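# Free stuck stirrer, seat cap, drop cell into stand

## Task

The stirred cell's cap cannot be pushed home because one stirrer arm has caught beneath the ridge inside the cell. Lift that arm free so the stirrer rests level on the ridge, push the cap fully down, then slide the cell into its stand with the cap's flat edge facing the back, continuing until the cell drops into place.

## Robot and tools

Robot: two arms, left_arm and right_arm, each ending in a parallel gripper. The fingers point along the gripper's +z axis and open and close along its y axis. end_effector_position is the spot between the finger pads, roughly 1 cm behind the tips. Joint ranges in rad: waist -2.618 to 3.054, shoulder 0.000 to 3.142, elbow 0.000 to 3.142 (straight at 2.901), wrist pitch -1.571 to 1.571, wrist yaw -1.571 to 1.571, wrist roll -2.094 to 2.094.

Frames: the scene frame has its origin at table-top height, midway between the nominal arm bases; +x points out over the table, +y toward left_arm, +z up. Base positions: left_arm (+0.042, +0.268, +0.015) m, right_arm (+0.024, -0.282, +0.011) m, both turned only slightly about z (quat_wxyz (+1.000, 0, 0, +0.007) and (+1.000, 0, 0, +0.008)). Hand positions, orientations, targets and wrist camera poses are reported in each arm's own base frame; fixed cameras and the table use the scene frame. Reported hand numbers can be a few cm off, more at long reach.

execute_actions: argument actions is a list of actions; each action is a table of up to 15 rows, one row per 1/30 s step; fewer rows means the last row is held to fill 15 steps. Every row holds 14 numbers in [-1, 1], both arms always present: left_arm dx, dy, dz, rx, ry, rz, opening, then right_arm the same seven. dx..rz are an offset, not a pose: they are measured from that arm's Hand target as it was when the action began, along that arm's base axes, and every row of the action counts from that same start (rows do not add up). Sending the same offset in a later action moves the arm further again. Scale: 1.0 equals 0.6 m of translation or 180 degrees; rx, ry, rz form one rotation vector, turning about the Hand target's position. A translation longer than 1.0 is shortened along its direction. opening is absolute: +1 fully open (0.094 m), -1 closed. A 0 in opening is a real command (half open), so to keep a gripper unchanged resend its current opening. Sending six zeros for an arm re-commands its current Hand target. Optional cameras: list of names, ["all"], or [] for none; an empty actions list returns all images by default plus the scene number and task.

move: target is one 14-number row or a list of up to 15 such rows, same layout, units and frame as above; every row is an offset from the Hand targets at the move's start, not from the previous row. Paths are straight, end together, last 0.5 s to 10 s, and do not avoid obstacles or the other arm. speed: top speed in m/s, 0.002 to 2.9, default 0.25 (turning up to twice that in rad/s); one value or one per target. blend: corner rounding radius in m, 0 (default) stops at each target. opening_speed: rate of opening change per second on the -1..+1 scale, at least 0.2; use it to close slowly on anything delicate. grip_force: pad force limit in N, 10 to 50, one value or one per arm; it persists, and low values close slowly. blocking=false returns after about 0.5 s while the move continues. Faster moves lag and overshoot more and hit harder; a target set far beyond a contact pushes harder. Keep paths away from an arm's own base.

wait: seconds 0 to 10; arms hold their last command, any running move continues. stop: brakes a running move. zoom_image: camera plus region [x0, y0, x1, y1] in pixels of that camera's latest image, at most 504 wide and high. finished_scene: scene is the current scene's number; it ends the scene permanently, so the result must already hold with the robot released.

Cameras (all 504x504): cam_head_left, cam_head_right, cam_high, cam_low, cam_left_wrist, cam_right_wrist. Wrist images may lag while the arm moves.

Reading results: Hand target is the last commanded pose after clipping; the next offset counts from it. The controller limits commanded orientation to within 40 degrees of the measured one, so large turns need several steps. The gripper often settles a few cm short of its target because of friction and weight; that alone is not contact, and waiting will not fix it; a new command (even zeros) reaches again, or send the remaining gap as an offset. Tool commands shows current gripper commands. grip_measured is the measured opening on the -1..+1 scale (reads slightly wide when empty, narrower than a hard part under full squeeze); grip_effort_nm is motor effort, negative closing, not a pad force. Joint velocities may read within noise; Joint torques carry offsets and noise, and numbers 1 to 3 wrap at ±28 N m. The move: line reports done, off_target, moving, held or fault, plus limits=paced (pose clipped) or limits=held (steps withheld). Motor temperatures: MOTOR HOT from 75 °C; at 90 °C the arm folds and stays idle; at 100 °C it goes limp. Pushing into unreachable poses, holding loads or stretching out heats motors.

Avoid: arms or grippers touching each other (a gripper closing on the other arm's fingers counts), hard hits on fixed or heavy objects, dropping parts or releasing them while moving, anything leaving the table, strain on wrist camera cables, and arm stops. To end a push, command the target back beyond the gripper. Loose objects may occasionally be nudged by outside forces.

Each tool is called after "Request:" by a JSON object that holds its "fn" and its "kwargs", one argument or row to a line.

## Session

Request:
{"fn": "execute_actions", "kwargs": {
  "actions": []
}}

Request:
{"fn": "zoom_image", "kwargs": {
  "camera": "cam_head_left",
  "region": [100, 150, 404, 454]
}}

Scene clock: 0.00 s.
left_arm: end_effector_position=(+0.3922, -0.0119, +0.1031) grip_measured=+1.000 grip_effort_nm=n/a end_effector_quat_wxyz=(+0.584, -0.002, +0.811, +0.048) | right_arm: end_effector_position=(+0.4027, +0.0062, +0.1232) grip_measured=+1.000 grip_effort_nm=n/a end_effector_quat_wxyz=(+0.627, +0.015, +0.778, +0.037)
Joint positions: left_arm=[-0.122 1.504 0.35 0.827 -0.195 0.014 0.094] | right_arm=[-0.008 1.544 0.344 0.988 -0.046 0.068 0.094]
Joint velocities: within noise
Joint torques (N m): no reading
Motor temperatures (°C): left_arm=[29 37 36 30 30 28 27] | right_arm=[29 34 32 31 28 26 28]
Heat: left arm: 37 °C; right arm: 34 °C.
Hand target: left_arm +0.3960, -0.0123, +0.1139; +0.596, -0.004, +0.801, +0.046 | right_arm +0.4056, +0.0061, +0.1337; +0.639, +0.014, +0.768, +0.037
Tool commands: left_gripper/opening=+1.0 right_gripper/opening=+1.0
camera_calibration:
cam_left_wrist: T_world_to_cam=[[0.0313965, -0.996123, -0.0821803, -0.0147811], [-0.689598, 0.0379288, -0.723199, 0.383677], [0.723512, 0.0793772, -0.685733, -0.126359], [0, 0, 0, 1]] pos_world=[0.356469, -0.0192462, 0.189612]
cam_right_wrist: T_world_to_cam=[[0.0220249, -0.997903, -0.0608648, 0.0034638], [-0.566395, 0.0377125, -0.823271, 0.372595], [0.82384, 0.052606, -0.564377, -0.174541], [0, 0, 0, 1]] pos_world=[0.354754, -0.00141303, 0.208451]

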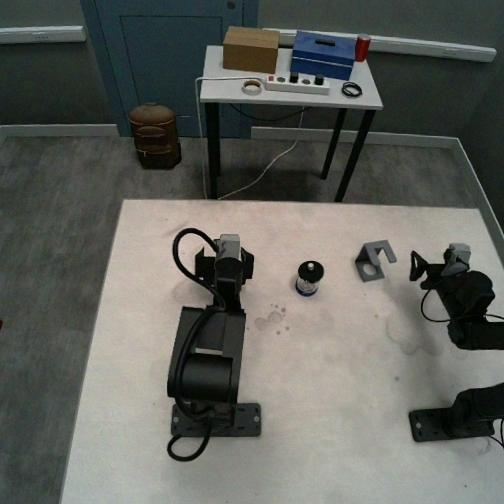

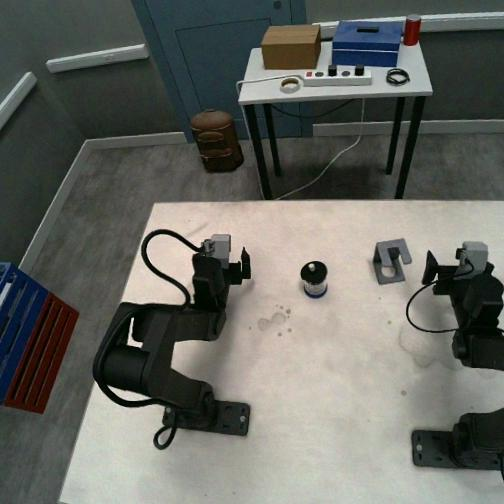

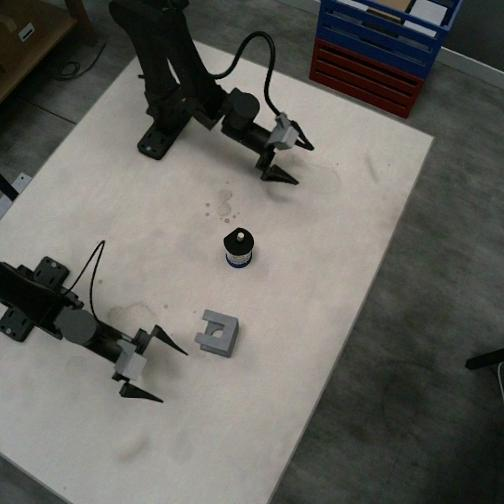

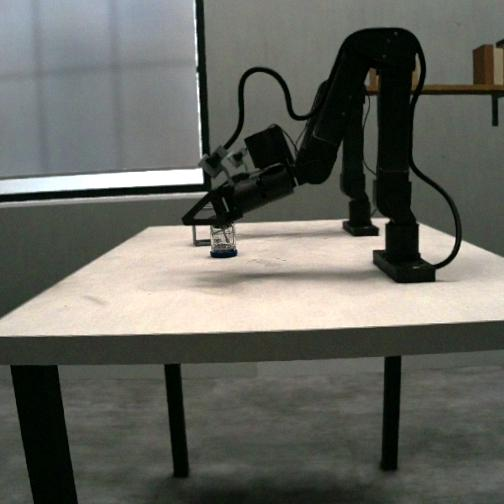

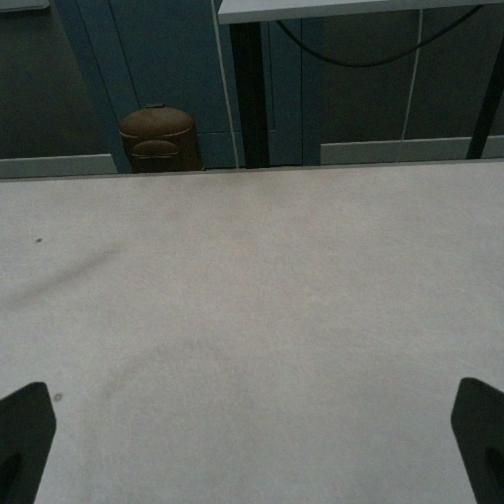

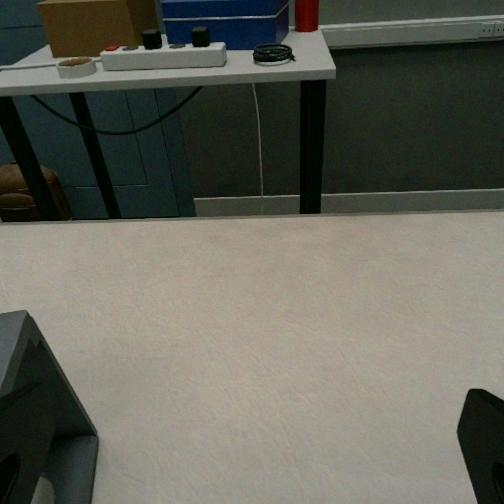

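Scaled by 1.658 from the camera's 504x504 image, which has a finer 720x720 frame.

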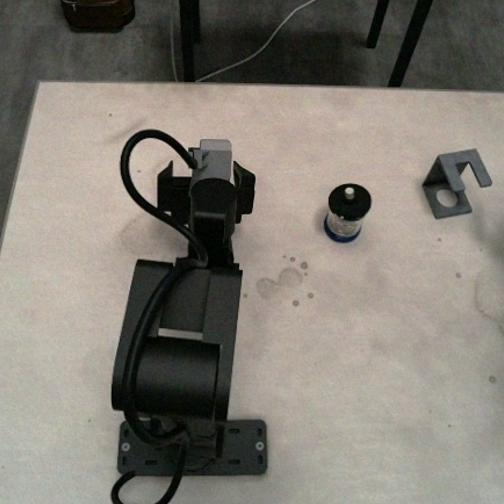

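Request:
{"fn": "zoom_image", "kwargs": {
  "camera": "cam_high",
  "region": [180, 210, 280, 370]
}}

Request:
{"fn": "zoom_image", "kwargs": {
  "camera": "cam_head_right",
  "region": [280, 210, 430, 310]
}}

Request:
{"fn": "zoom_image", "kwargs": {
  "camera": "cam_head_left",
  "region": [280, 220, 430, 320]
}}

Request:
{"fn": "zoom_image", "kwargs": {
  "camera": "cam_low",
  "region": [170, 190, 270, 270]
}}

Scaled by 3.150 from the camera's 504x504 image, which has a finer 720x720 frame.

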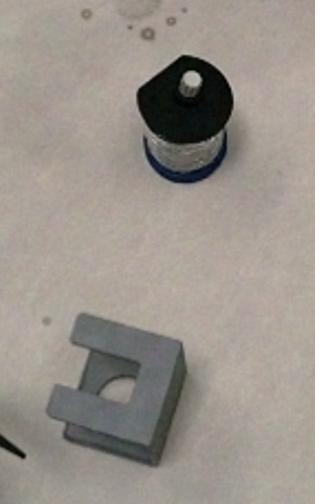

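Scaled by 3.360 from the camera's 504x504 image, which has a finer 720x720 frame.

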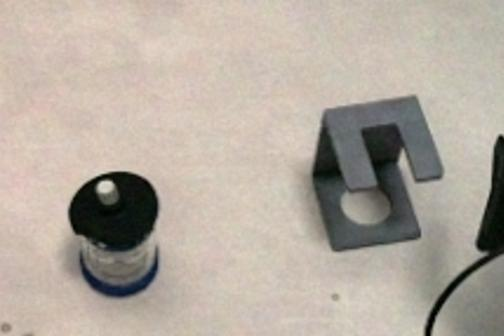

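Scaled by 3.360 from the camera's 504x504 image, which has a finer 720x720 frame.

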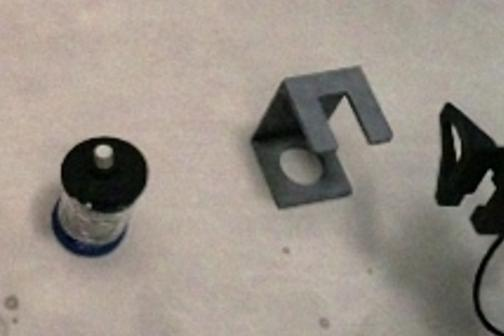

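Scaled by 5.040 from the camera's 504x504 image, which has a finer 720x720 frame.

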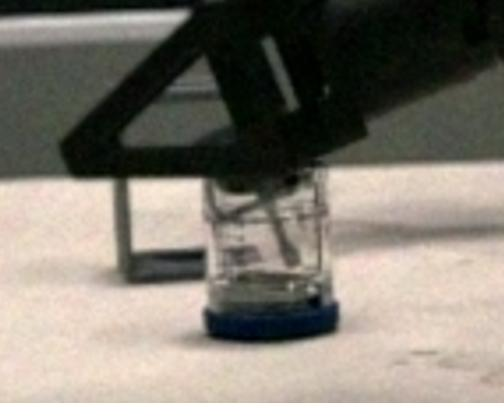

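Request:
{"fn": "move", "kwargs": {
  "target": [
    [-0.08,0,0.2,0,0,0,1,-0.259,0.023,0.21,0,0,0,1],
    [-0.16,-0.03,0.21,-0.031,0.407,-0.003,0,-0.309,0.39,0.11,-0.025,0.006,0.048,1],
    [-0.16,-0.03,0.21,-0.031,0.407,-0.003,-0.2,-0.243,0.49,-0.06,-0.025,0.006,0.048,1]
  ],
  "speed": 0.3,
  "blend": [0.05,0.04,0],
  "grip_force": [50,50],
  "cameras": ["all"]
}}

Scene clock: 78.33 s.
left_arm: end_effector_position=(+0.3020, -0.0315, +0.2322) grip_measured=-0.197 grip_effort_nm=-0.18 end_effector_quat_wxyz=(+0.080, +0.003, +0.997, -0.004) | right_arm: end_effector_position=(+0.2553, +0.2980, +0.0951) grip_measured=+1.000 grip_effort_nm=0.02 end_effector_quat_wxyz=(+0.623, -0.077, +0.776, +0.051)
Joint positions: left_arm=[-0.112 1.613 1.769 -1.567 -0.009 -0.106 0.038] | right_arm=[1.268 1.791 0.557 0.789 1.043 0.375 0.094]
Joint torques (N m): left_arm=[0.65 -5.9 5.93 0.49 0.11 -0.01] | right_arm=[-0.92 -6.72 4.83 1.46 0.21 -0.05]
Motor temperatures (°C): left_arm=[29 37 37 37 30 28 27] | right_arm=[29 35 34 39 28 26 28]
Heat: left arm: 37 °C; right arm: 39 °C.
Hand target: left_arm +0.3000, -0.0302, +0.2398; +0.000, +0.001, +1.000, +0.001 | right_arm +0.2598, +0.3001, +0.0977; +0.628, -0.068, +0.774, +0.054
Off the commanded pose: left_arm 0.008 m, 9 deg | right_arm 0.006 m, 1 deg.
joint sent to its limit (left arm) — joint 4 (wrist pitch), lower limit. The joint targets are off in orientation, not in position.
move: off_target (left_arm); blend cut to 0 m at target 2; target 2's new opening was sent with left_arm's hand 0.008 m and 9 deg from that target; target 3's new opening was sent with left_arm's hand 0.008 m and 9 deg from that target
camera_calibration:
cam_left_wrist: T_world_to_cam=[[-0.0246266, -0.999277, 0.0289495, -0.0298425], [-0.961678, 0.0315902, 0.272356, 0.266486], [-0.273074, -0.0211329, -0.961761, 0.390804], [0, 0, 0, 1]] pos_world=[0.362258, -0.0299805, 0.304144]
cam_right_wrist: T_world_to_cam=[[0.183308, -0.982534, 0.0320163, 0.241587], [-0.556484, -0.130559, -0.820537, 0.302264], [0.810385, 0.132595, -0.570697, -0.104109], [0, 0, 0, 1]] pos_world=[0.208288, 0.290635, 0.180869]

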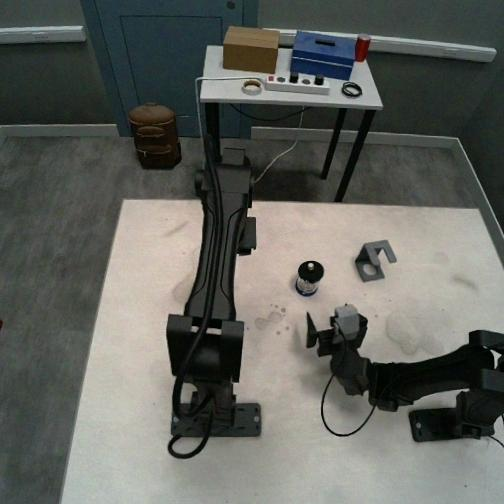

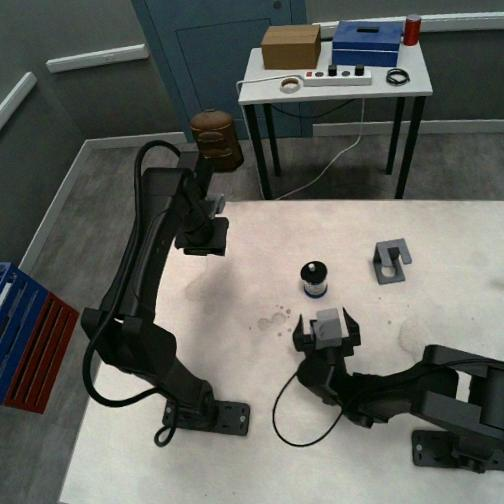

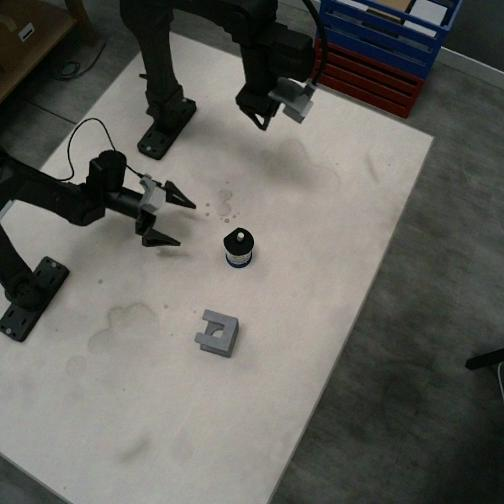

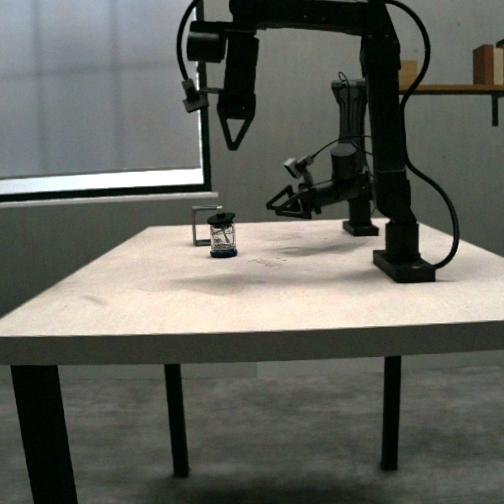

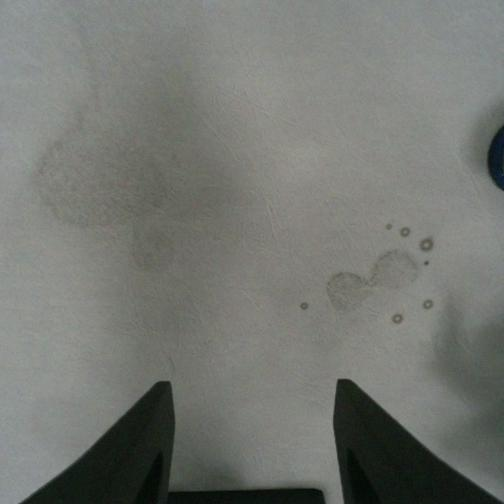

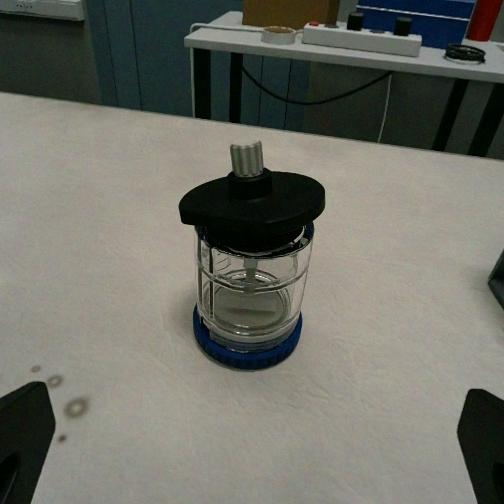

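Request:
{"fn": "move", "kwargs": {
  "target": [
    [0,0,0,0,0,0,-0.2,0.067,0.012,-0.077,0,0,0,1],
    [0,0,0,0,0,0,-0.2,0.13,0.0225,-0.08,0,0,0,1]
  ],
  "speed": 0.12,
  "cameras": ["cam_low","cam_high","cam_right_wrist"]
}}

Scene clock: 91.70 s.
left_arm: end_effector_position=(+0.3019, -0.0315, +0.2322) grip_measured=-0.197 grip_effort_nm=-0.18 end_effector_quat_wxyz=(+0.080, +0.003, +0.997, -0.004) | right_arm: end_effector_position=(+0.3336, +0.3091, +0.0472) grip_measured=+1.000 grip_effort_nm=0.02 end_effector_quat_wxyz=(+0.622, -0.074, +0.778, +0.048)
Joint positions: left_arm=[-0.112 1.613 1.769 -1.567 -0.009 -0.106 0.038] | right_arm=[1.046 2.122 0.707 1.074 0.844 0.243 0.094]
Joint torques (N m): left_arm=[0.76 -6.01 5.91 0.49 0.1 0] | right_arm=[-0.55 -8.77 4.74 1.57 0.11 -0.07]
Heat: left arm: 37 °C; right arm: 39 °C.
Hand target: left_arm +0.2999, -0.0302, +0.2398; +0.000, +0.001, +1.000, +0.001 | right_arm +0.3379, +0.3134, +0.0497; +0.628, -0.068, +0.774, +0.054
Off the commanded pose: left_arm 0.008 m, 9 deg | right_arm 0.007 m, 1 deg.
joint sent to its limit (left arm) — joint 4 (wrist pitch), lower limit. The joint targets are off in orientation, not in position.
move: off_target (left_arm)
camera_calibration:
cam_right_wrist: T_world_to_cam=[[0.174294, -0.984182, 0.0317249, 0.243239], [-0.561558, -0.125811, -0.817816, 0.308047], [0.808872, 0.124725, -0.574604, -0.193235], [0, 0, 0, 1]] pos_world=[0.286894, 0.302248, 0.133175]
Images, in order (width x height): cam_high 504x504, cam_low 504x504, cam_right_wrist 504x504.

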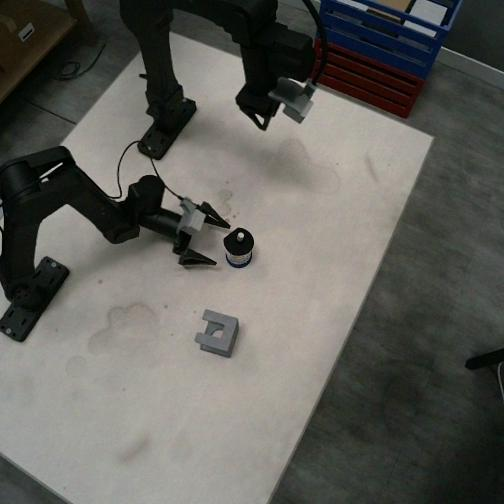

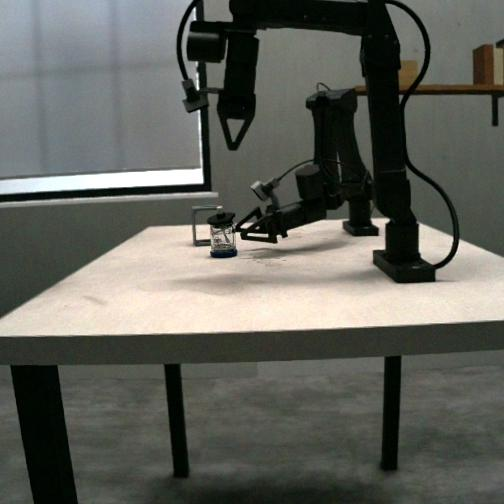

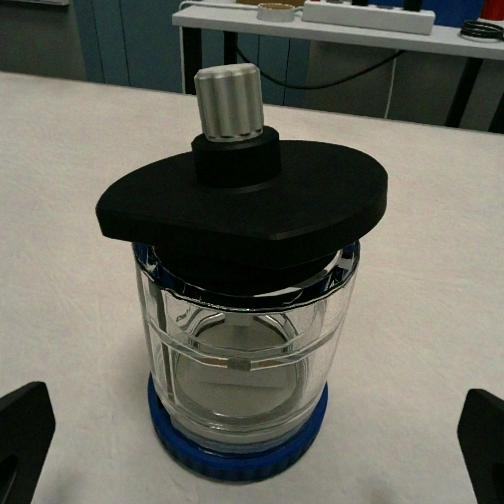

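Request:
{"fn": "move", "kwargs": {
  "target": [0,0,0,0,0,0,-0.2,0.064,0.015,-0.005,0,0,0,1],
  "speed": 0.08,
  "cameras": ["cam_low","cam_high","cam_right_wrist"]
}}

Request:
{"fn": "zoom_image", "kwargs": {
  "camera": "cam_low",
  "region": [170, 190, 270, 270]
}}

Request:
{"fn": "zoom_image", "kwargs": {
  "camera": "cam_high",
  "region": [170, 180, 290, 300]
}}

Scene clock: 102.37 s.
left_arm: end_effector_position=(+0.3019, -0.0315, +0.2322) grip_measured=-0.197 grip_effort_nm=-0.18 end_effector_quat_wxyz=(+0.080, +0.003, +0.997, -0.004) | right_arm: end_effector_position=(+0.3714, +0.3207, +0.0495) grip_measured=+1.000 grip_effort_nm=0.02 end_effector_quat_wxyz=(+0.628, -0.067, +0.773, +0.057)
Joint positions: left_arm=[-0.112 1.613 1.769 -1.567 -0.009 -0.106 0.038] | right_arm=[0.969 2.191 0.83 1.074 0.77 0.208 0.094]
Joint torques (N m): left_arm=[0.64 -5.96 5.85 0.49 0.1 -0.01] | right_arm=[-0.83 -9.59 5.12 1.34 0.11 -0.07]
Heat: left arm: 37 °C; right arm: 40 °C.
Hand target: left_arm +0.2999, -0.0302, +0.2398; +0.000, +0.001, +1.000, +0.001 | right_arm +0.3762, +0.3226, +0.0468; +0.628, -0.068, +0.774, +0.054
Off the commanded pose: left_arm 0.008 m, 9 deg | right_arm 0.006 m, 0 deg.
joint sent to its limit (left arm) — joint 4 (wrist pitch), lower limit. The joint targets are off in orientation, not in position.
move: off_target (left_arm)
camera_calibration:
cam_right_wrist: T_world_to_cam=[[0.175105, -0.984489, 0.0109824, 0.24885], [-0.549286, -0.106943, -0.828763, 0.322532], [0.817082, 0.139088, -0.559492, -0.232389], [0, 0, 0, 1]] pos_world=[0.323468, 0.311805, 0.13455]
Images, in order (width x height): cam_high 504x504, cam_low 504x504, cam_right_wrist 504x504.

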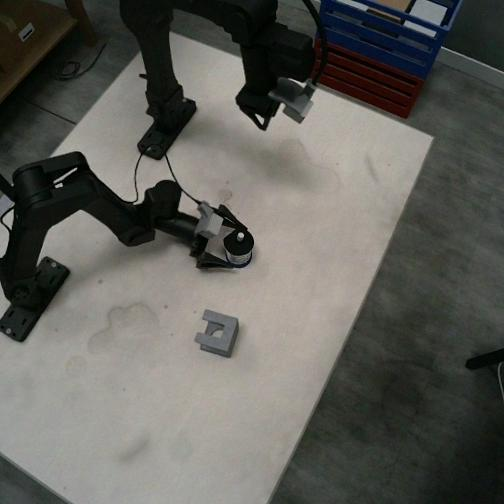

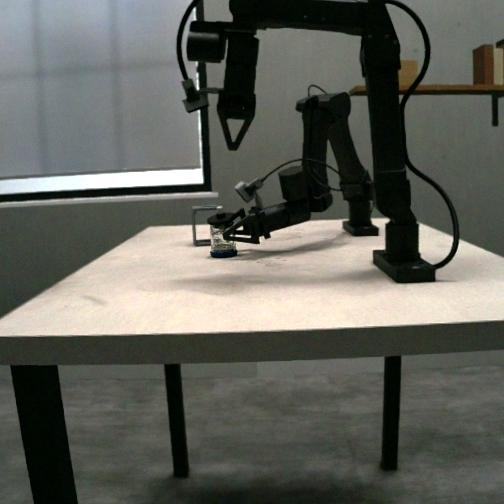

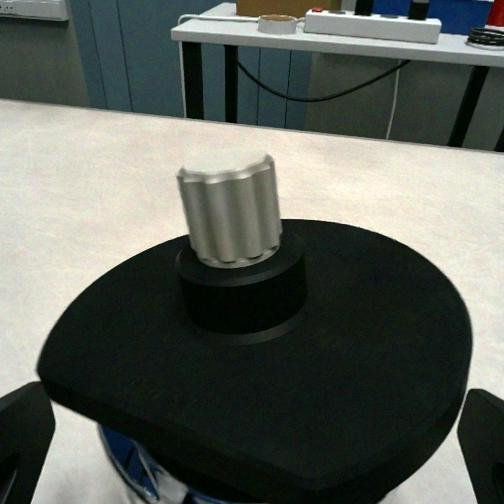

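Scaled by 5.040 from the camera's 504x504 image, which has a finer 720x720 frame.

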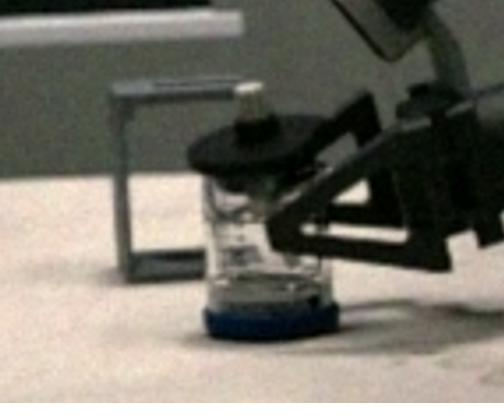

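Scaled by 4.200 from the camera's 504x504 image, which has a finer 720x720 frame.

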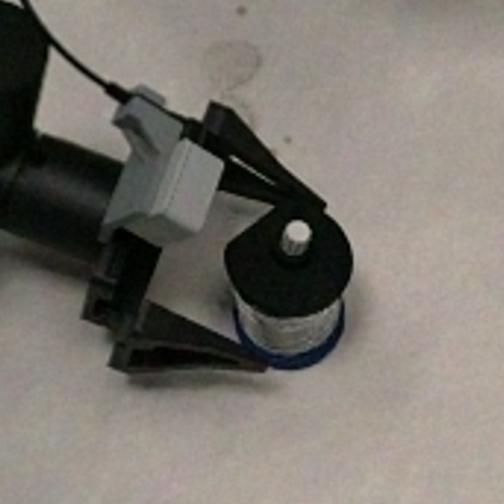

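Request:
{"fn": "move", "kwargs": {
  "target": [0,0,0,0,0,0,-0.2,0.013,0.0023,-0.005,0,0,0,1],
  "speed": 0.08
}}

Request:
{"fn": "move", "kwargs": {
  "target": [0,0,0,0,0,0,-0.2,0,0,0,0,0,0,0.14],
  "opening_speed": 0.5,
  "grip_force": [50,30],
  "cameras": ["cam_low","cam_high","cam_right_wrist"]
}}

Request:
{"fn": "zoom_image", "kwargs": {
  "camera": "cam_low",
  "region": [170, 190, 270, 270]
}}

Scene clock: 113.10 s.
left_arm: end_effector_position=(+0.3019, -0.0315, +0.2322) grip_measured=-0.197 grip_effort_nm=-0.18 end_effector_quat_wxyz=(+0.080, +0.003, +0.997, -0.004) | right_arm: end_effector_position=(+0.3786, +0.3225, +0.0460) grip_measured=+1.000 grip_effort_nm=0.02 end_effector_quat_wxyz=(+0.628, -0.069, +0.773, +0.057)
Joint positions: left_arm=[-0.112 1.613 1.769 -1.567 -0.009 -0.106 0.038] | right_arm=[0.954 2.214 0.855 1.073 0.754 0.201 0.094]
Joint torques (N m): left_arm=[0.59 -5.97 5.94 0.47 0.12 -0.01] | right_arm=[-0.83 -9.85 5.19 1.36 0.03 -0.1]
Heat: left arm: 37 °C; right arm: 40 °C.
Hand target: left_arm +0.2999, -0.0302, +0.2398; +0.000, +0.001, +1.000, +0.001 | right_arm +0.3841, +0.3240, +0.0437; +0.628, -0.068, +0.774, +0.054
Off the commanded pose: left_arm 0.008 m, 9 deg | right_arm 0.006 m, 0 deg.
joint sent to its limit (left arm) — joint 4 (wrist pitch), lower limit. The joint targets are off in orientation, not in position.
move: off_target (left_arm)

Scene clock: 115.47 s.
left_arm: end_effector_position=(+0.3019, -0.0315, +0.2322) grip_measured=-0.197 grip_effort_nm=-0.18 end_effector_quat_wxyz=(+0.080, +0.003, +0.997, -0.004) | right_arm: end_effector_position=(+0.3786, +0.3227, +0.0460) grip_measured=+0.221 grip_effort_nm=-0.60 end_effector_quat_wxyz=(+0.628, -0.069, +0.773, +0.057)
Joint positions: left_arm=[-0.112 1.613 1.769 -1.567 -0.009 -0.106 0.038] | right_arm=[0.954 2.214 0.855 1.073 0.754 0.201 0.057]
Joint torques (N m): left_arm=[0.58 -6.02 6.05 0.5 0.07 0] | right_arm=[-0.87 -9.84 5.2 1.36 0.08 -0.03]
Heat: left arm: 37 °C; right arm: 40 °C.
Hand target: left_arm +0.2999, -0.0302, +0.2398; +0.000, +0.001, +1.000, +0.001 | right_arm +0.3840, +0.3240, +0.0437; +0.628, -0.068, +0.774, +0.054
Off the commanded pose: left_arm 0.008 m, 9 deg | right_arm 0.006 m, 0 deg.
joint sent to its limit (left arm) — joint 4 (wrist pitch), lower limit. The joint targets are off in orientation, not in position.
grip_force (N): 50, 30
move: off_target (left_arm)
camera_calibration:
cam_right_wrist: T_world_to_cam=[[0.177645, -0.984008, 0.0130498, 0.248217], [-0.550283, -0.11032, -0.827658, 0.325175], [0.815862, 0.139849, -0.561081, -0.240148], [0, 0, 0, 1]] pos_world=[0.330772, 0.313706, 0.131152]
Images, in order (width x height): cam_high 504x504, cam_low 504x504, cam_right_wrist 504x504.

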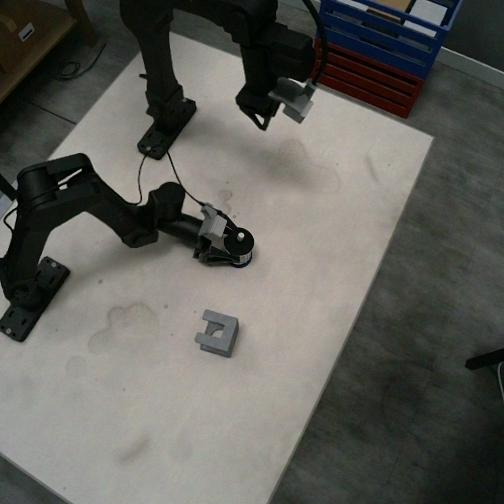

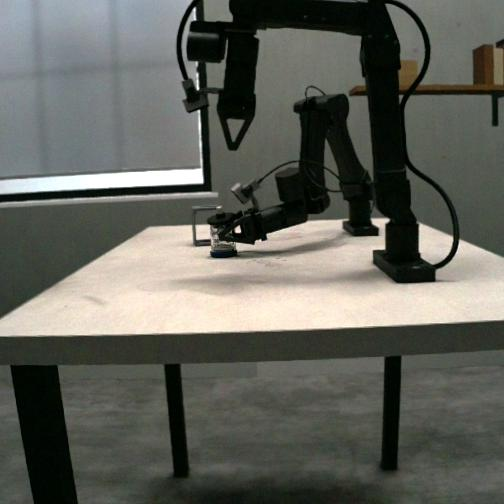

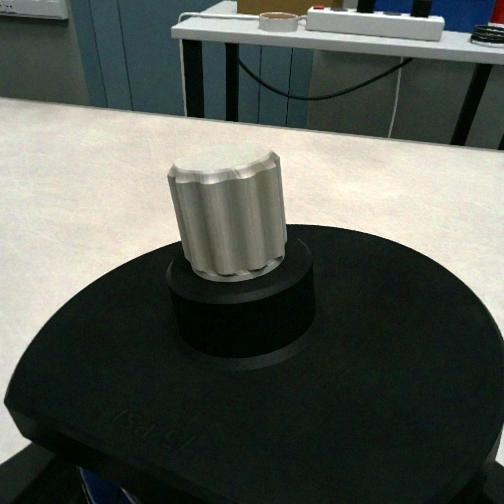

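Scaled by 5.040 from the camera's 504x504 image, which has a finer 720x720 frame.

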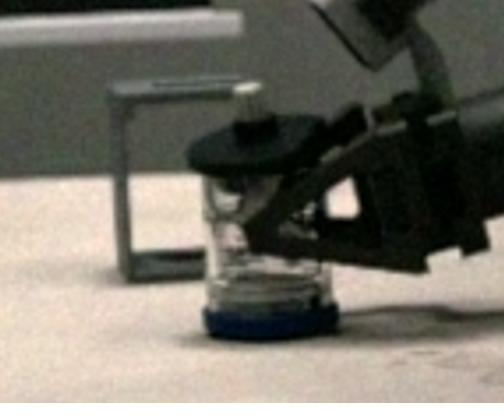

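Request:
{"fn": "move", "kwargs": {
  "target": [0.0785,-0.3405,-0.117,0,0,0,-0.28,0,0,0,0,0,0,0.14],
  "speed": 0.25,
  "cameras": ["cam_low","cam_left_wrist","cam_head_left"]
}}

Request:
{"fn": "zoom_image", "kwargs": {
  "camera": "cam_low",
  "region": [170, 140, 270, 270]
}}

Scene clock: 135.30 s.
left_arm: end_effector_position=(+0.3434, -0.2335, +0.1640) grip_measured=-0.277 grip_effort_nm=-0.18 end_effector_quat_wxyz=(+0.022, +0.007, +1.000, -0.013) | right_arm: end_effector_position=(+0.3786, +0.3227, +0.0460) grip_measured=+0.220 grip_effort_nm=-0.64 end_effector_quat_wxyz=(+0.628, -0.069, +0.773, +0.057)
Joint positions: left_arm=[-0.601 2.134 2.185 -1.57 -0.003 -0.587 0.034] | right_arm=[0.954 2.214 0.855 1.073 0.754 0.201 0.057]
Joint torques (N m): left_arm=[0.24 -8.81 7.32 0.35 0.01 -0.12] | right_arm=[-0.87 -9.85 5.23 1.36 0.08 -0.06]
Heat: left arm: 37 °C; right arm: 40 °C.
Hand target: left_arm +0.3471, -0.2346, +0.1696; +0.000, +0.001, +1.000, +0.001 | right_arm +0.3840, +0.3240, +0.0437; +0.628, -0.068, +0.774, +0.054
Off the commanded pose: left_arm 0.007 m, 3 deg | right_arm 0.006 m, 0 deg.
joint sent to its limit (left arm) — joint 4 (wrist pitch), lower limit. The joint targets are off in orientation, not in position.
grip_force (N): 50, 30
move: off_target (left_arm)
camera_calibration:
cam_left_wrist: T_world_to_cam=[[-0.0298689, -0.998348, 0.0490824, -0.22998], [-0.923628, 0.0463391, 0.380479, 0.3039], [-0.382125, -0.0339694, -0.923486, 0.360535], [0, 0, 0, 1]] pos_world=[0.41159, -0.231435, 0.22861]
Images, in order (width x height): cam_head_left 504x504, cam_low 504x504, cam_left_wrist 504x504.

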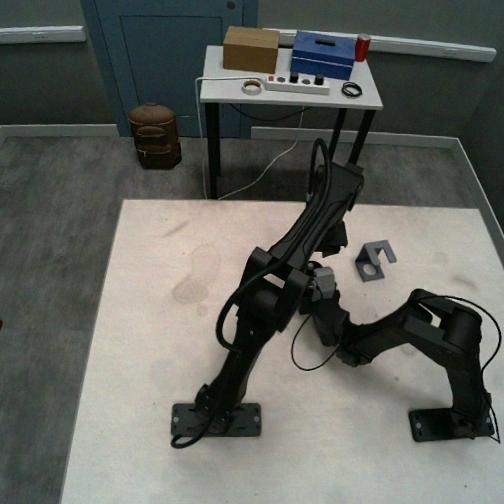

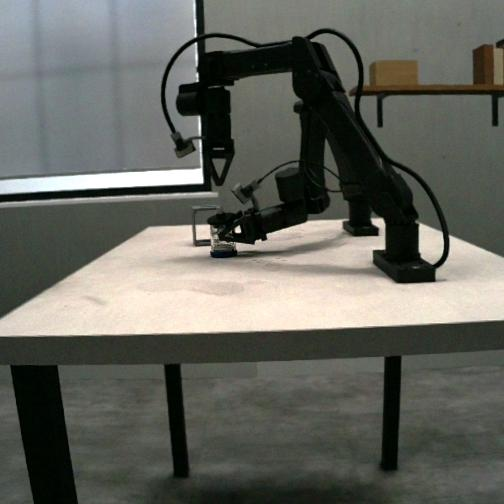

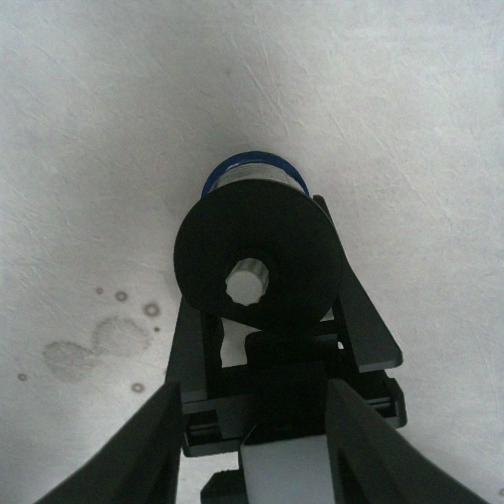

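Scaled by 3.877 from the camera's 504x504 image, which has a finer 720x720 frame.

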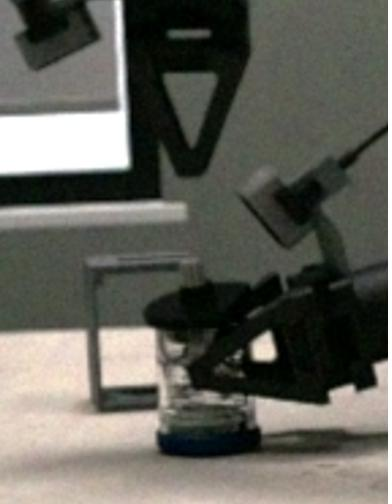

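Request:
{"fn": "move", "kwargs": {
  "target": [
    [0,0,0,0,0,0,-0.28,0,0,0,0,0,0,0.45],
    [0,0,0,0,0,0,-0.28,-0.018,-0.0035,0,0,0,0,0.45],
    [0,0,0,0,0,0,-0.28,-0.018,-0.0035,0,0,0,0,0.14]
  ],
  "speed": 0.06,
  "cameras": ["cam_low","cam_left_wrist"]
}}

Request:
{"fn": "zoom_image", "kwargs": {
  "camera": "cam_low",
  "region": [170, 140, 270, 270]
}}

Request:
{"fn": "zoom_image", "kwargs": {
  "camera": "cam_left_wrist",
  "region": [130, 140, 430, 440]
}}

Scene clock: 165.13 s.
left_arm: end_effector_position=(+0.3434, -0.2335, +0.1640) grip_measured=-0.277 grip_effort_nm=-0.18 end_effector_quat_wxyz=(+0.022, +0.006, +1.000, -0.013) | right_arm: end_effector_position=(+0.3766, +0.3213, +0.0447) grip_measured=+0.220 grip_effort_nm=-0.59 end_effector_quat_wxyz=(+0.627, -0.069, +0.774, +0.053)
Joint positions: left_arm=[-0.601 2.134 2.185 -1.57 -0.003 -0.588 0.034] | right_arm=[0.959 2.214 0.85 1.073 0.764 0.201 0.057]
Joint torques (N m): left_arm=[0.23 -8.85 7.35 0.31 0.03 -0.12] | right_arm=[0.61 -11.22 3.06 1.48 0.16 0.04]
Heat: left arm: 37 °C; right arm: 40 °C.
Hand target: left_arm +0.3471, -0.2346, +0.1696; +0.000, +0.001, +1.000, +0.001 | right_arm +0.3732, +0.3218, +0.0437; +0.628, -0.068, +0.774, +0.054
Off the commanded pose: left_arm 0.007 m, 3 deg | right_arm 0.004 m, 0 deg.
joint sent to its limit (left arm) — joint 4 (wrist pitch), lower limit. The joint targets are off in orientation, not in position.
grip_force (N): 50, 30
move: off_target (left_arm)
camera_calibration:
cam_left_wrist: T_world_to_cam=[[-0.0291084, -0.99837, 0.0490907, -0.230301], [-0.923656, 0.0456393, 0.380495, 0.303745], [-0.382116, -0.0342673, -0.923479, 0.36046], [0, 0, 0, 1]] pos_world=[0.41159, -0.231437, 0.22861]
Images, in order (width x height): cam_low 504x504, cam_left_wrist 504x504.

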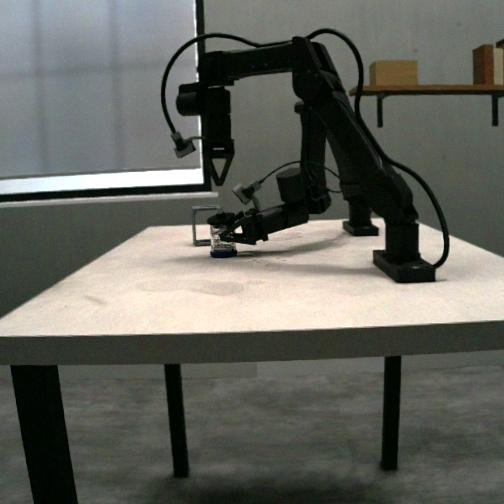

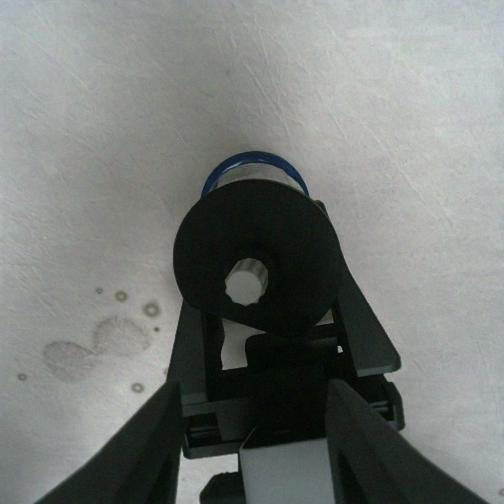

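Scaled by 3.877 from the camera's 504x504 image, which has a finer 720x720 frame.

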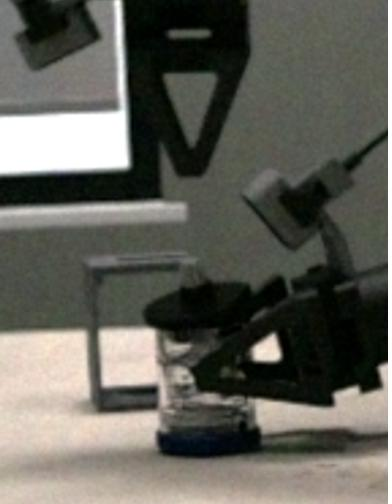

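Scaled by 1.680 from the camera's 504x504 image, which has a finer 720x720 frame.

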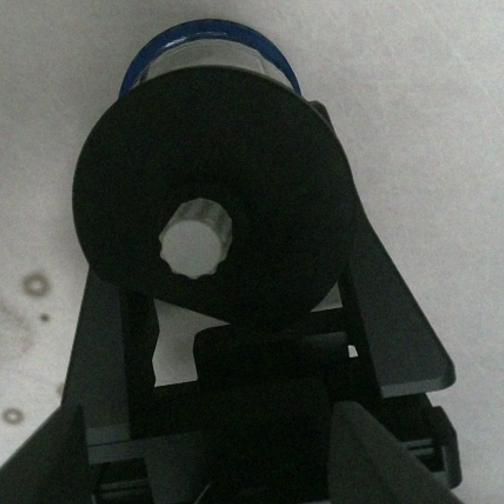

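Request:
{"fn": "move", "kwargs": {
  "target": [0.003,0.002,-0.073,0,0,0,-0.28,0,0,0,0,0,0,0.14],
  "speed": 0.08,
  "cameras": ["cam_low","cam_left_wrist","cam_right_wrist"]
}}

Request:
{"fn": "zoom_image", "kwargs": {
  "camera": "cam_low",
  "region": [170, 140, 270, 270]
}}

Scene clock: 182.07 s.
left_arm: end_effector_position=(+0.3437, -0.2337, +0.1310) grip_measured=-0.277 grip_effort_nm=-0.18 end_effector_quat_wxyz=(-0.001, +0.006, +1.000, +0.002) | right_arm: end_effector_position=(+0.3766, +0.3213, +0.0447) grip_measured=+0.219 grip_effort_nm=-0.64 end_effector_quat_wxyz=(+0.627, -0.069, +0.774, +0.053)
Joint positions: left_arm=[-0.601 2.169 2.108 -1.514 -0.003 -0.588 0.034] | right_arm=[0.959 2.214 0.85 1.073 0.764 0.201 0.057]
Joint torques (N m): left_arm=[0.8 -8.79 4.45 0.54 0.04 -0.1] | right_arm=[0.58 -11.21 3.04 1.48 0.17 0.04]
Heat: left arm: 37 °C; right arm: 41 °C.
Hand target: left_arm +0.3489, -0.2334, +0.1258; +0.000, +0.001, +1.000, +0.001 | right_arm +0.3732, +0.3218, +0.0437; +0.628, -0.068, +0.774, +0.054
Off the commanded pose: left_arm 0.007 m, 1 deg | right_arm 0.004 m, 0 deg.
grip_force (N): 50, 30
move: done
camera_calibration:
cam_left_wrist: T_world_to_cam=[[-0.0276017, -0.999444, 0.0187199, -0.225632], [-0.905029, 0.0329373, 0.424074, 0.301556], [-0.424454, -0.00523691, -0.905434, 0.348961], [0, 0, 0, 1]] pos_world=[0.414808, -0.233612, 0.192303]
cam_right_wrist: T_world_to_cam=[[0.172102, -0.984896, 0.0189697, 0.249429], [-0.551403, -0.112275, -0.826649, 0.323935], [0.816294, 0.131808, -0.562398, -0.236654], [0, 0, 0, 1]] pos_world=[0.328871, 0.313224, 0.129955]
Images, in order (width x height): cam_low 504x504, cam_left_wrist 504x504, cam_right_wrist 504x504.

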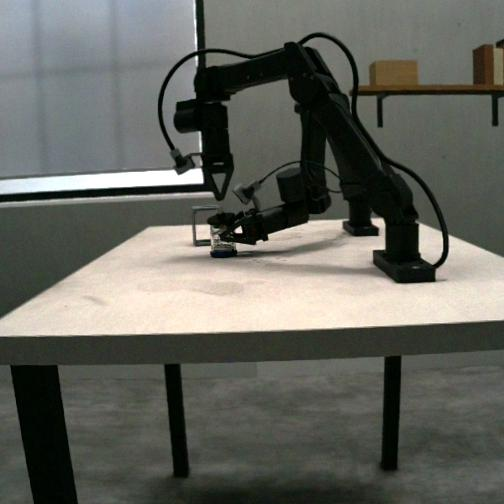

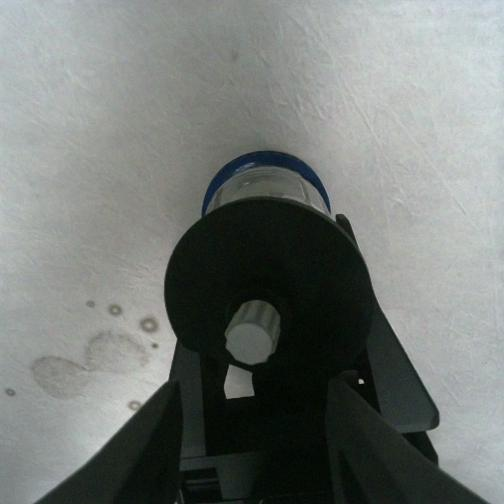

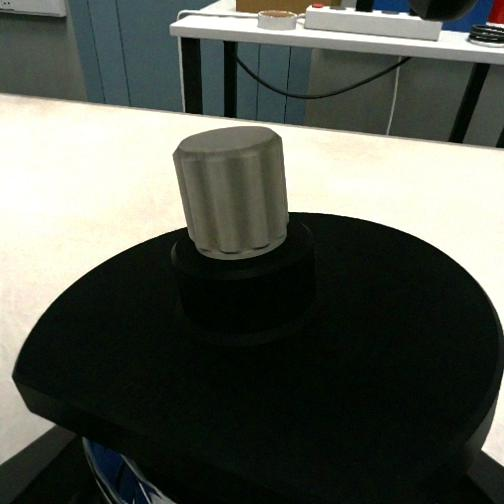

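Scaled by 3.877 from the camera's 504x504 image, which has a finer 720x720 frame.

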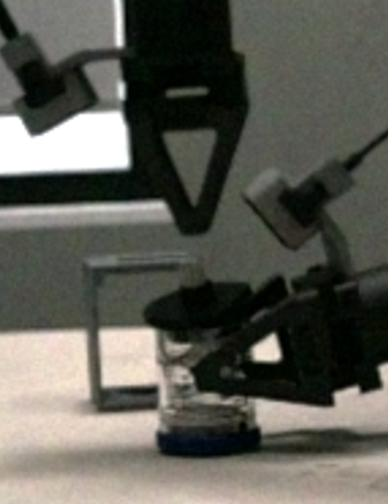

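Request:
{"fn": "move", "kwargs": {
  "target": [-0.001,0.0,-0.048,0,0,0,-0.28,0,0,0,0,0,0,0.14],
  "speed": 0.06,
  "cameras": ["cam_low","cam_left_wrist","cam_right_wrist"]
}}

Request:
{"fn": "zoom_image", "kwargs": {
  "camera": "cam_low",
  "region": [170, 140, 270, 270]
}}

Scene clock: 190.13 s.
left_arm: end_effector_position=(+0.3462, -0.2329, +0.0969) grip_measured=-0.277 grip_effort_nm=-0.17 end_effector_quat_wxyz=(-0.005, +0.004, +1.000, +0.005) | right_arm: end_effector_position=(+0.3767, +0.3210, +0.0448) grip_measured=+0.219 grip_effort_nm=-0.64 end_effector_quat_wxyz=(+0.627, -0.068, +0.774, +0.053)
Joint positions: left_arm=[-0.596 2.169 1.972 -1.386 -0.003 -0.588 0.034] | right_arm=[0.959 2.214 0.85 1.073 0.766 0.202 0.057]
Joint torques (N m): left_arm=[0.23 -10.02 4.23 0.44 0.04 -0.06] | right_arm=[0.62 -11.19 3.03 1.48 0.15 0.03]
Heat: left arm: 38 °C; right arm: 41 °C.
Hand target: left_arm +0.3482, -0.2335, +0.0971; +0.000, +0.001, +1.000, +0.000 | right_arm +0.3732, +0.3218, +0.0437; +0.628, -0.068, +0.774, +0.054
Off the commanded pose: left_arm 0.002 m, 1 deg | right_arm 0.004 m, 0 deg.
grip_force (N): 50, 30
move: done
camera_calibration:
cam_left_wrist: T_world_to_cam=[[-0.0225166, -0.999649, 0.0139889, -0.225422], [-0.90207, 0.026347, 0.430784, 0.314962], [-0.431001, -0.00291922, -0.902347, 0.321657], [0, 0, 0, 1]] pos_world=[0.417677, -0.232702, 0.157719]
cam_right_wrist: T_world_to_cam=[[0.170433, -0.985202, 0.0181431, 0.249884], [-0.551404, -0.110616, -0.826872, 0.323493], [0.816643, 0.130922, -0.562097, -0.236435], [0, 0, 0, 1]] pos_world=[0.32887, 0.312925, 0.130054]
Images, in order (width x height): cam_low 504x504, cam_left_wrist 504x504, cam_right_wrist 504x504.

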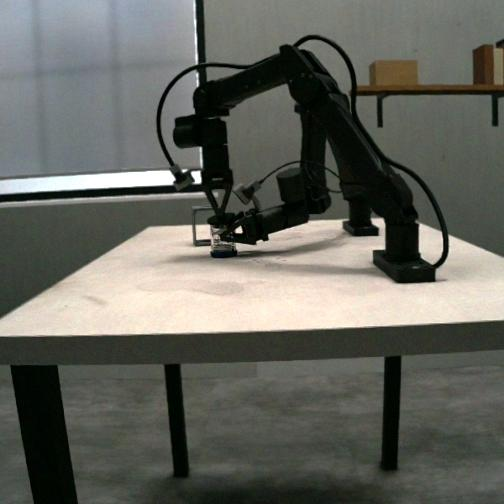

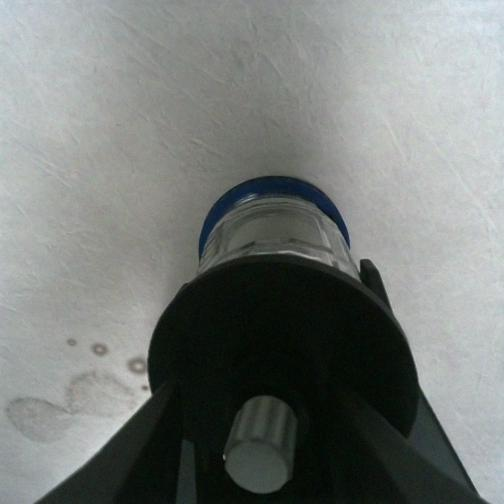

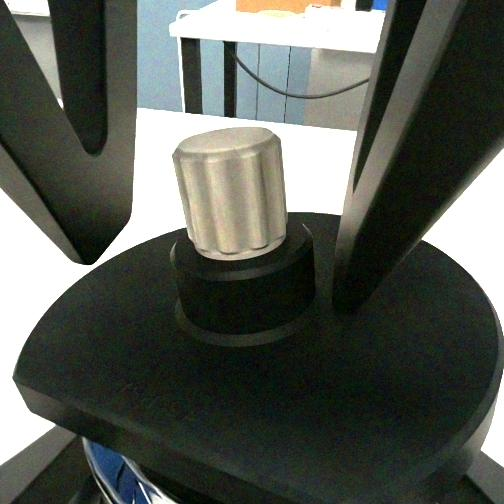

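Scaled by 3.877 from the camera's 504x504 image, which has a finer 720x720 frame.

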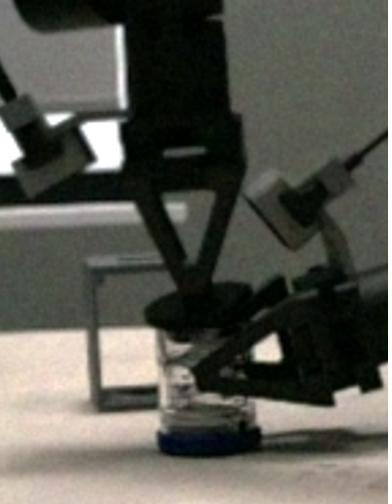

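Request:
{"fn": "move", "kwargs": {
  "target": [0,0,0,0,0,0,-0.85,0,0,0,0,0,0,0.14],
  "opening_speed": 0.5,
  "grip_force": [30,30],
  "cameras": ["cam_left_wrist","cam_right_wrist"]
}}

Scene clock: 200.80 s.
left_arm: end_effector_position=(+0.3470, -0.2340, +0.0969) grip_measured=-0.593 grip_effort_nm=-0.67 end_effector_quat_wxyz=(-0.003, +0.004, +1.000, +0.002) | right_arm: end_effector_position=(+0.3767, +0.3210, +0.0448) grip_measured=+0.219 grip_effort_nm=-0.64 end_effector_quat_wxyz=(+0.627, -0.068, +0.774, +0.053)
Joint positions: left_arm=[-0.596 2.169 1.972 -1.381 0 -0.588 0.019] | right_arm=[0.959 2.214 0.85 1.073 0.766 0.202 0.057]
Joint torques (N m): left_arm=[0.12 -9.99 4.14 0.4 0.03 -0.08] | right_arm=[0.58 -11.22 3.03 1.48 0.15 0.03]
Heat: left arm: 40 °C; right arm: 41 °C.
Hand target: left_arm +0.3482, -0.2334, +0.0971; +0.000, +0.001, +1.000, +0.001 | right_arm +0.3732, +0.3218, +0.0437; +0.628, -0.068, +0.774, +0.054
Off the commanded pose: left_arm 0.001 m, 1 deg | right_arm 0.004 m, 0 deg.
grip_force (N): 30, 30
move: done
camera_calibration:
cam_left_wrist: T_world_to_cam=[[-0.0225086, -0.999568, 0.0188932, -0.226989], [-0.903203, 0.0284336, 0.428271, 0.316809], [-0.428623, -0.00742464, -0.903453, 0.32022], [0, 0, 0, 1]] pos_world=[0.418288, -0.233521, 0.157912]
cam_right_wrist: T_world_to_cam=[[0.170433, -0.985202, 0.0181431, 0.249884], [-0.551404, -0.110616, -0.826872, 0.323493], [0.816643, 0.130922, -0.562097, -0.236435], [0, 0, 0, 1]] pos_world=[0.32887, 0.312925, 0.130054]
Images, in order (width x height): cam_left_wrist 504x504, cam_right_wrist 504x504.

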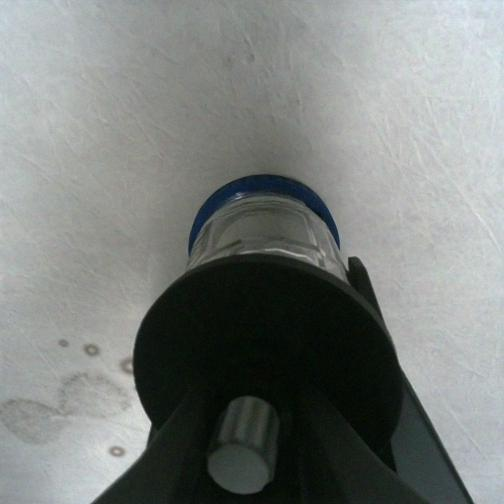

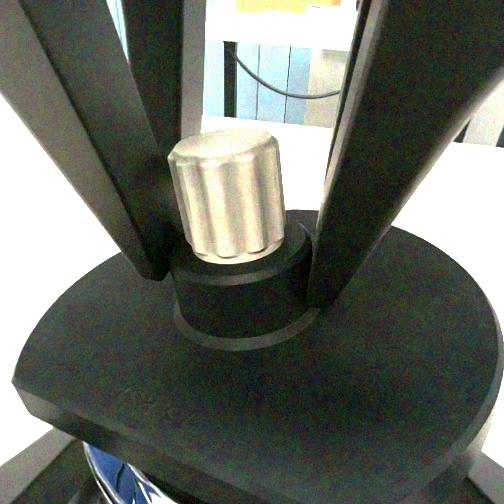

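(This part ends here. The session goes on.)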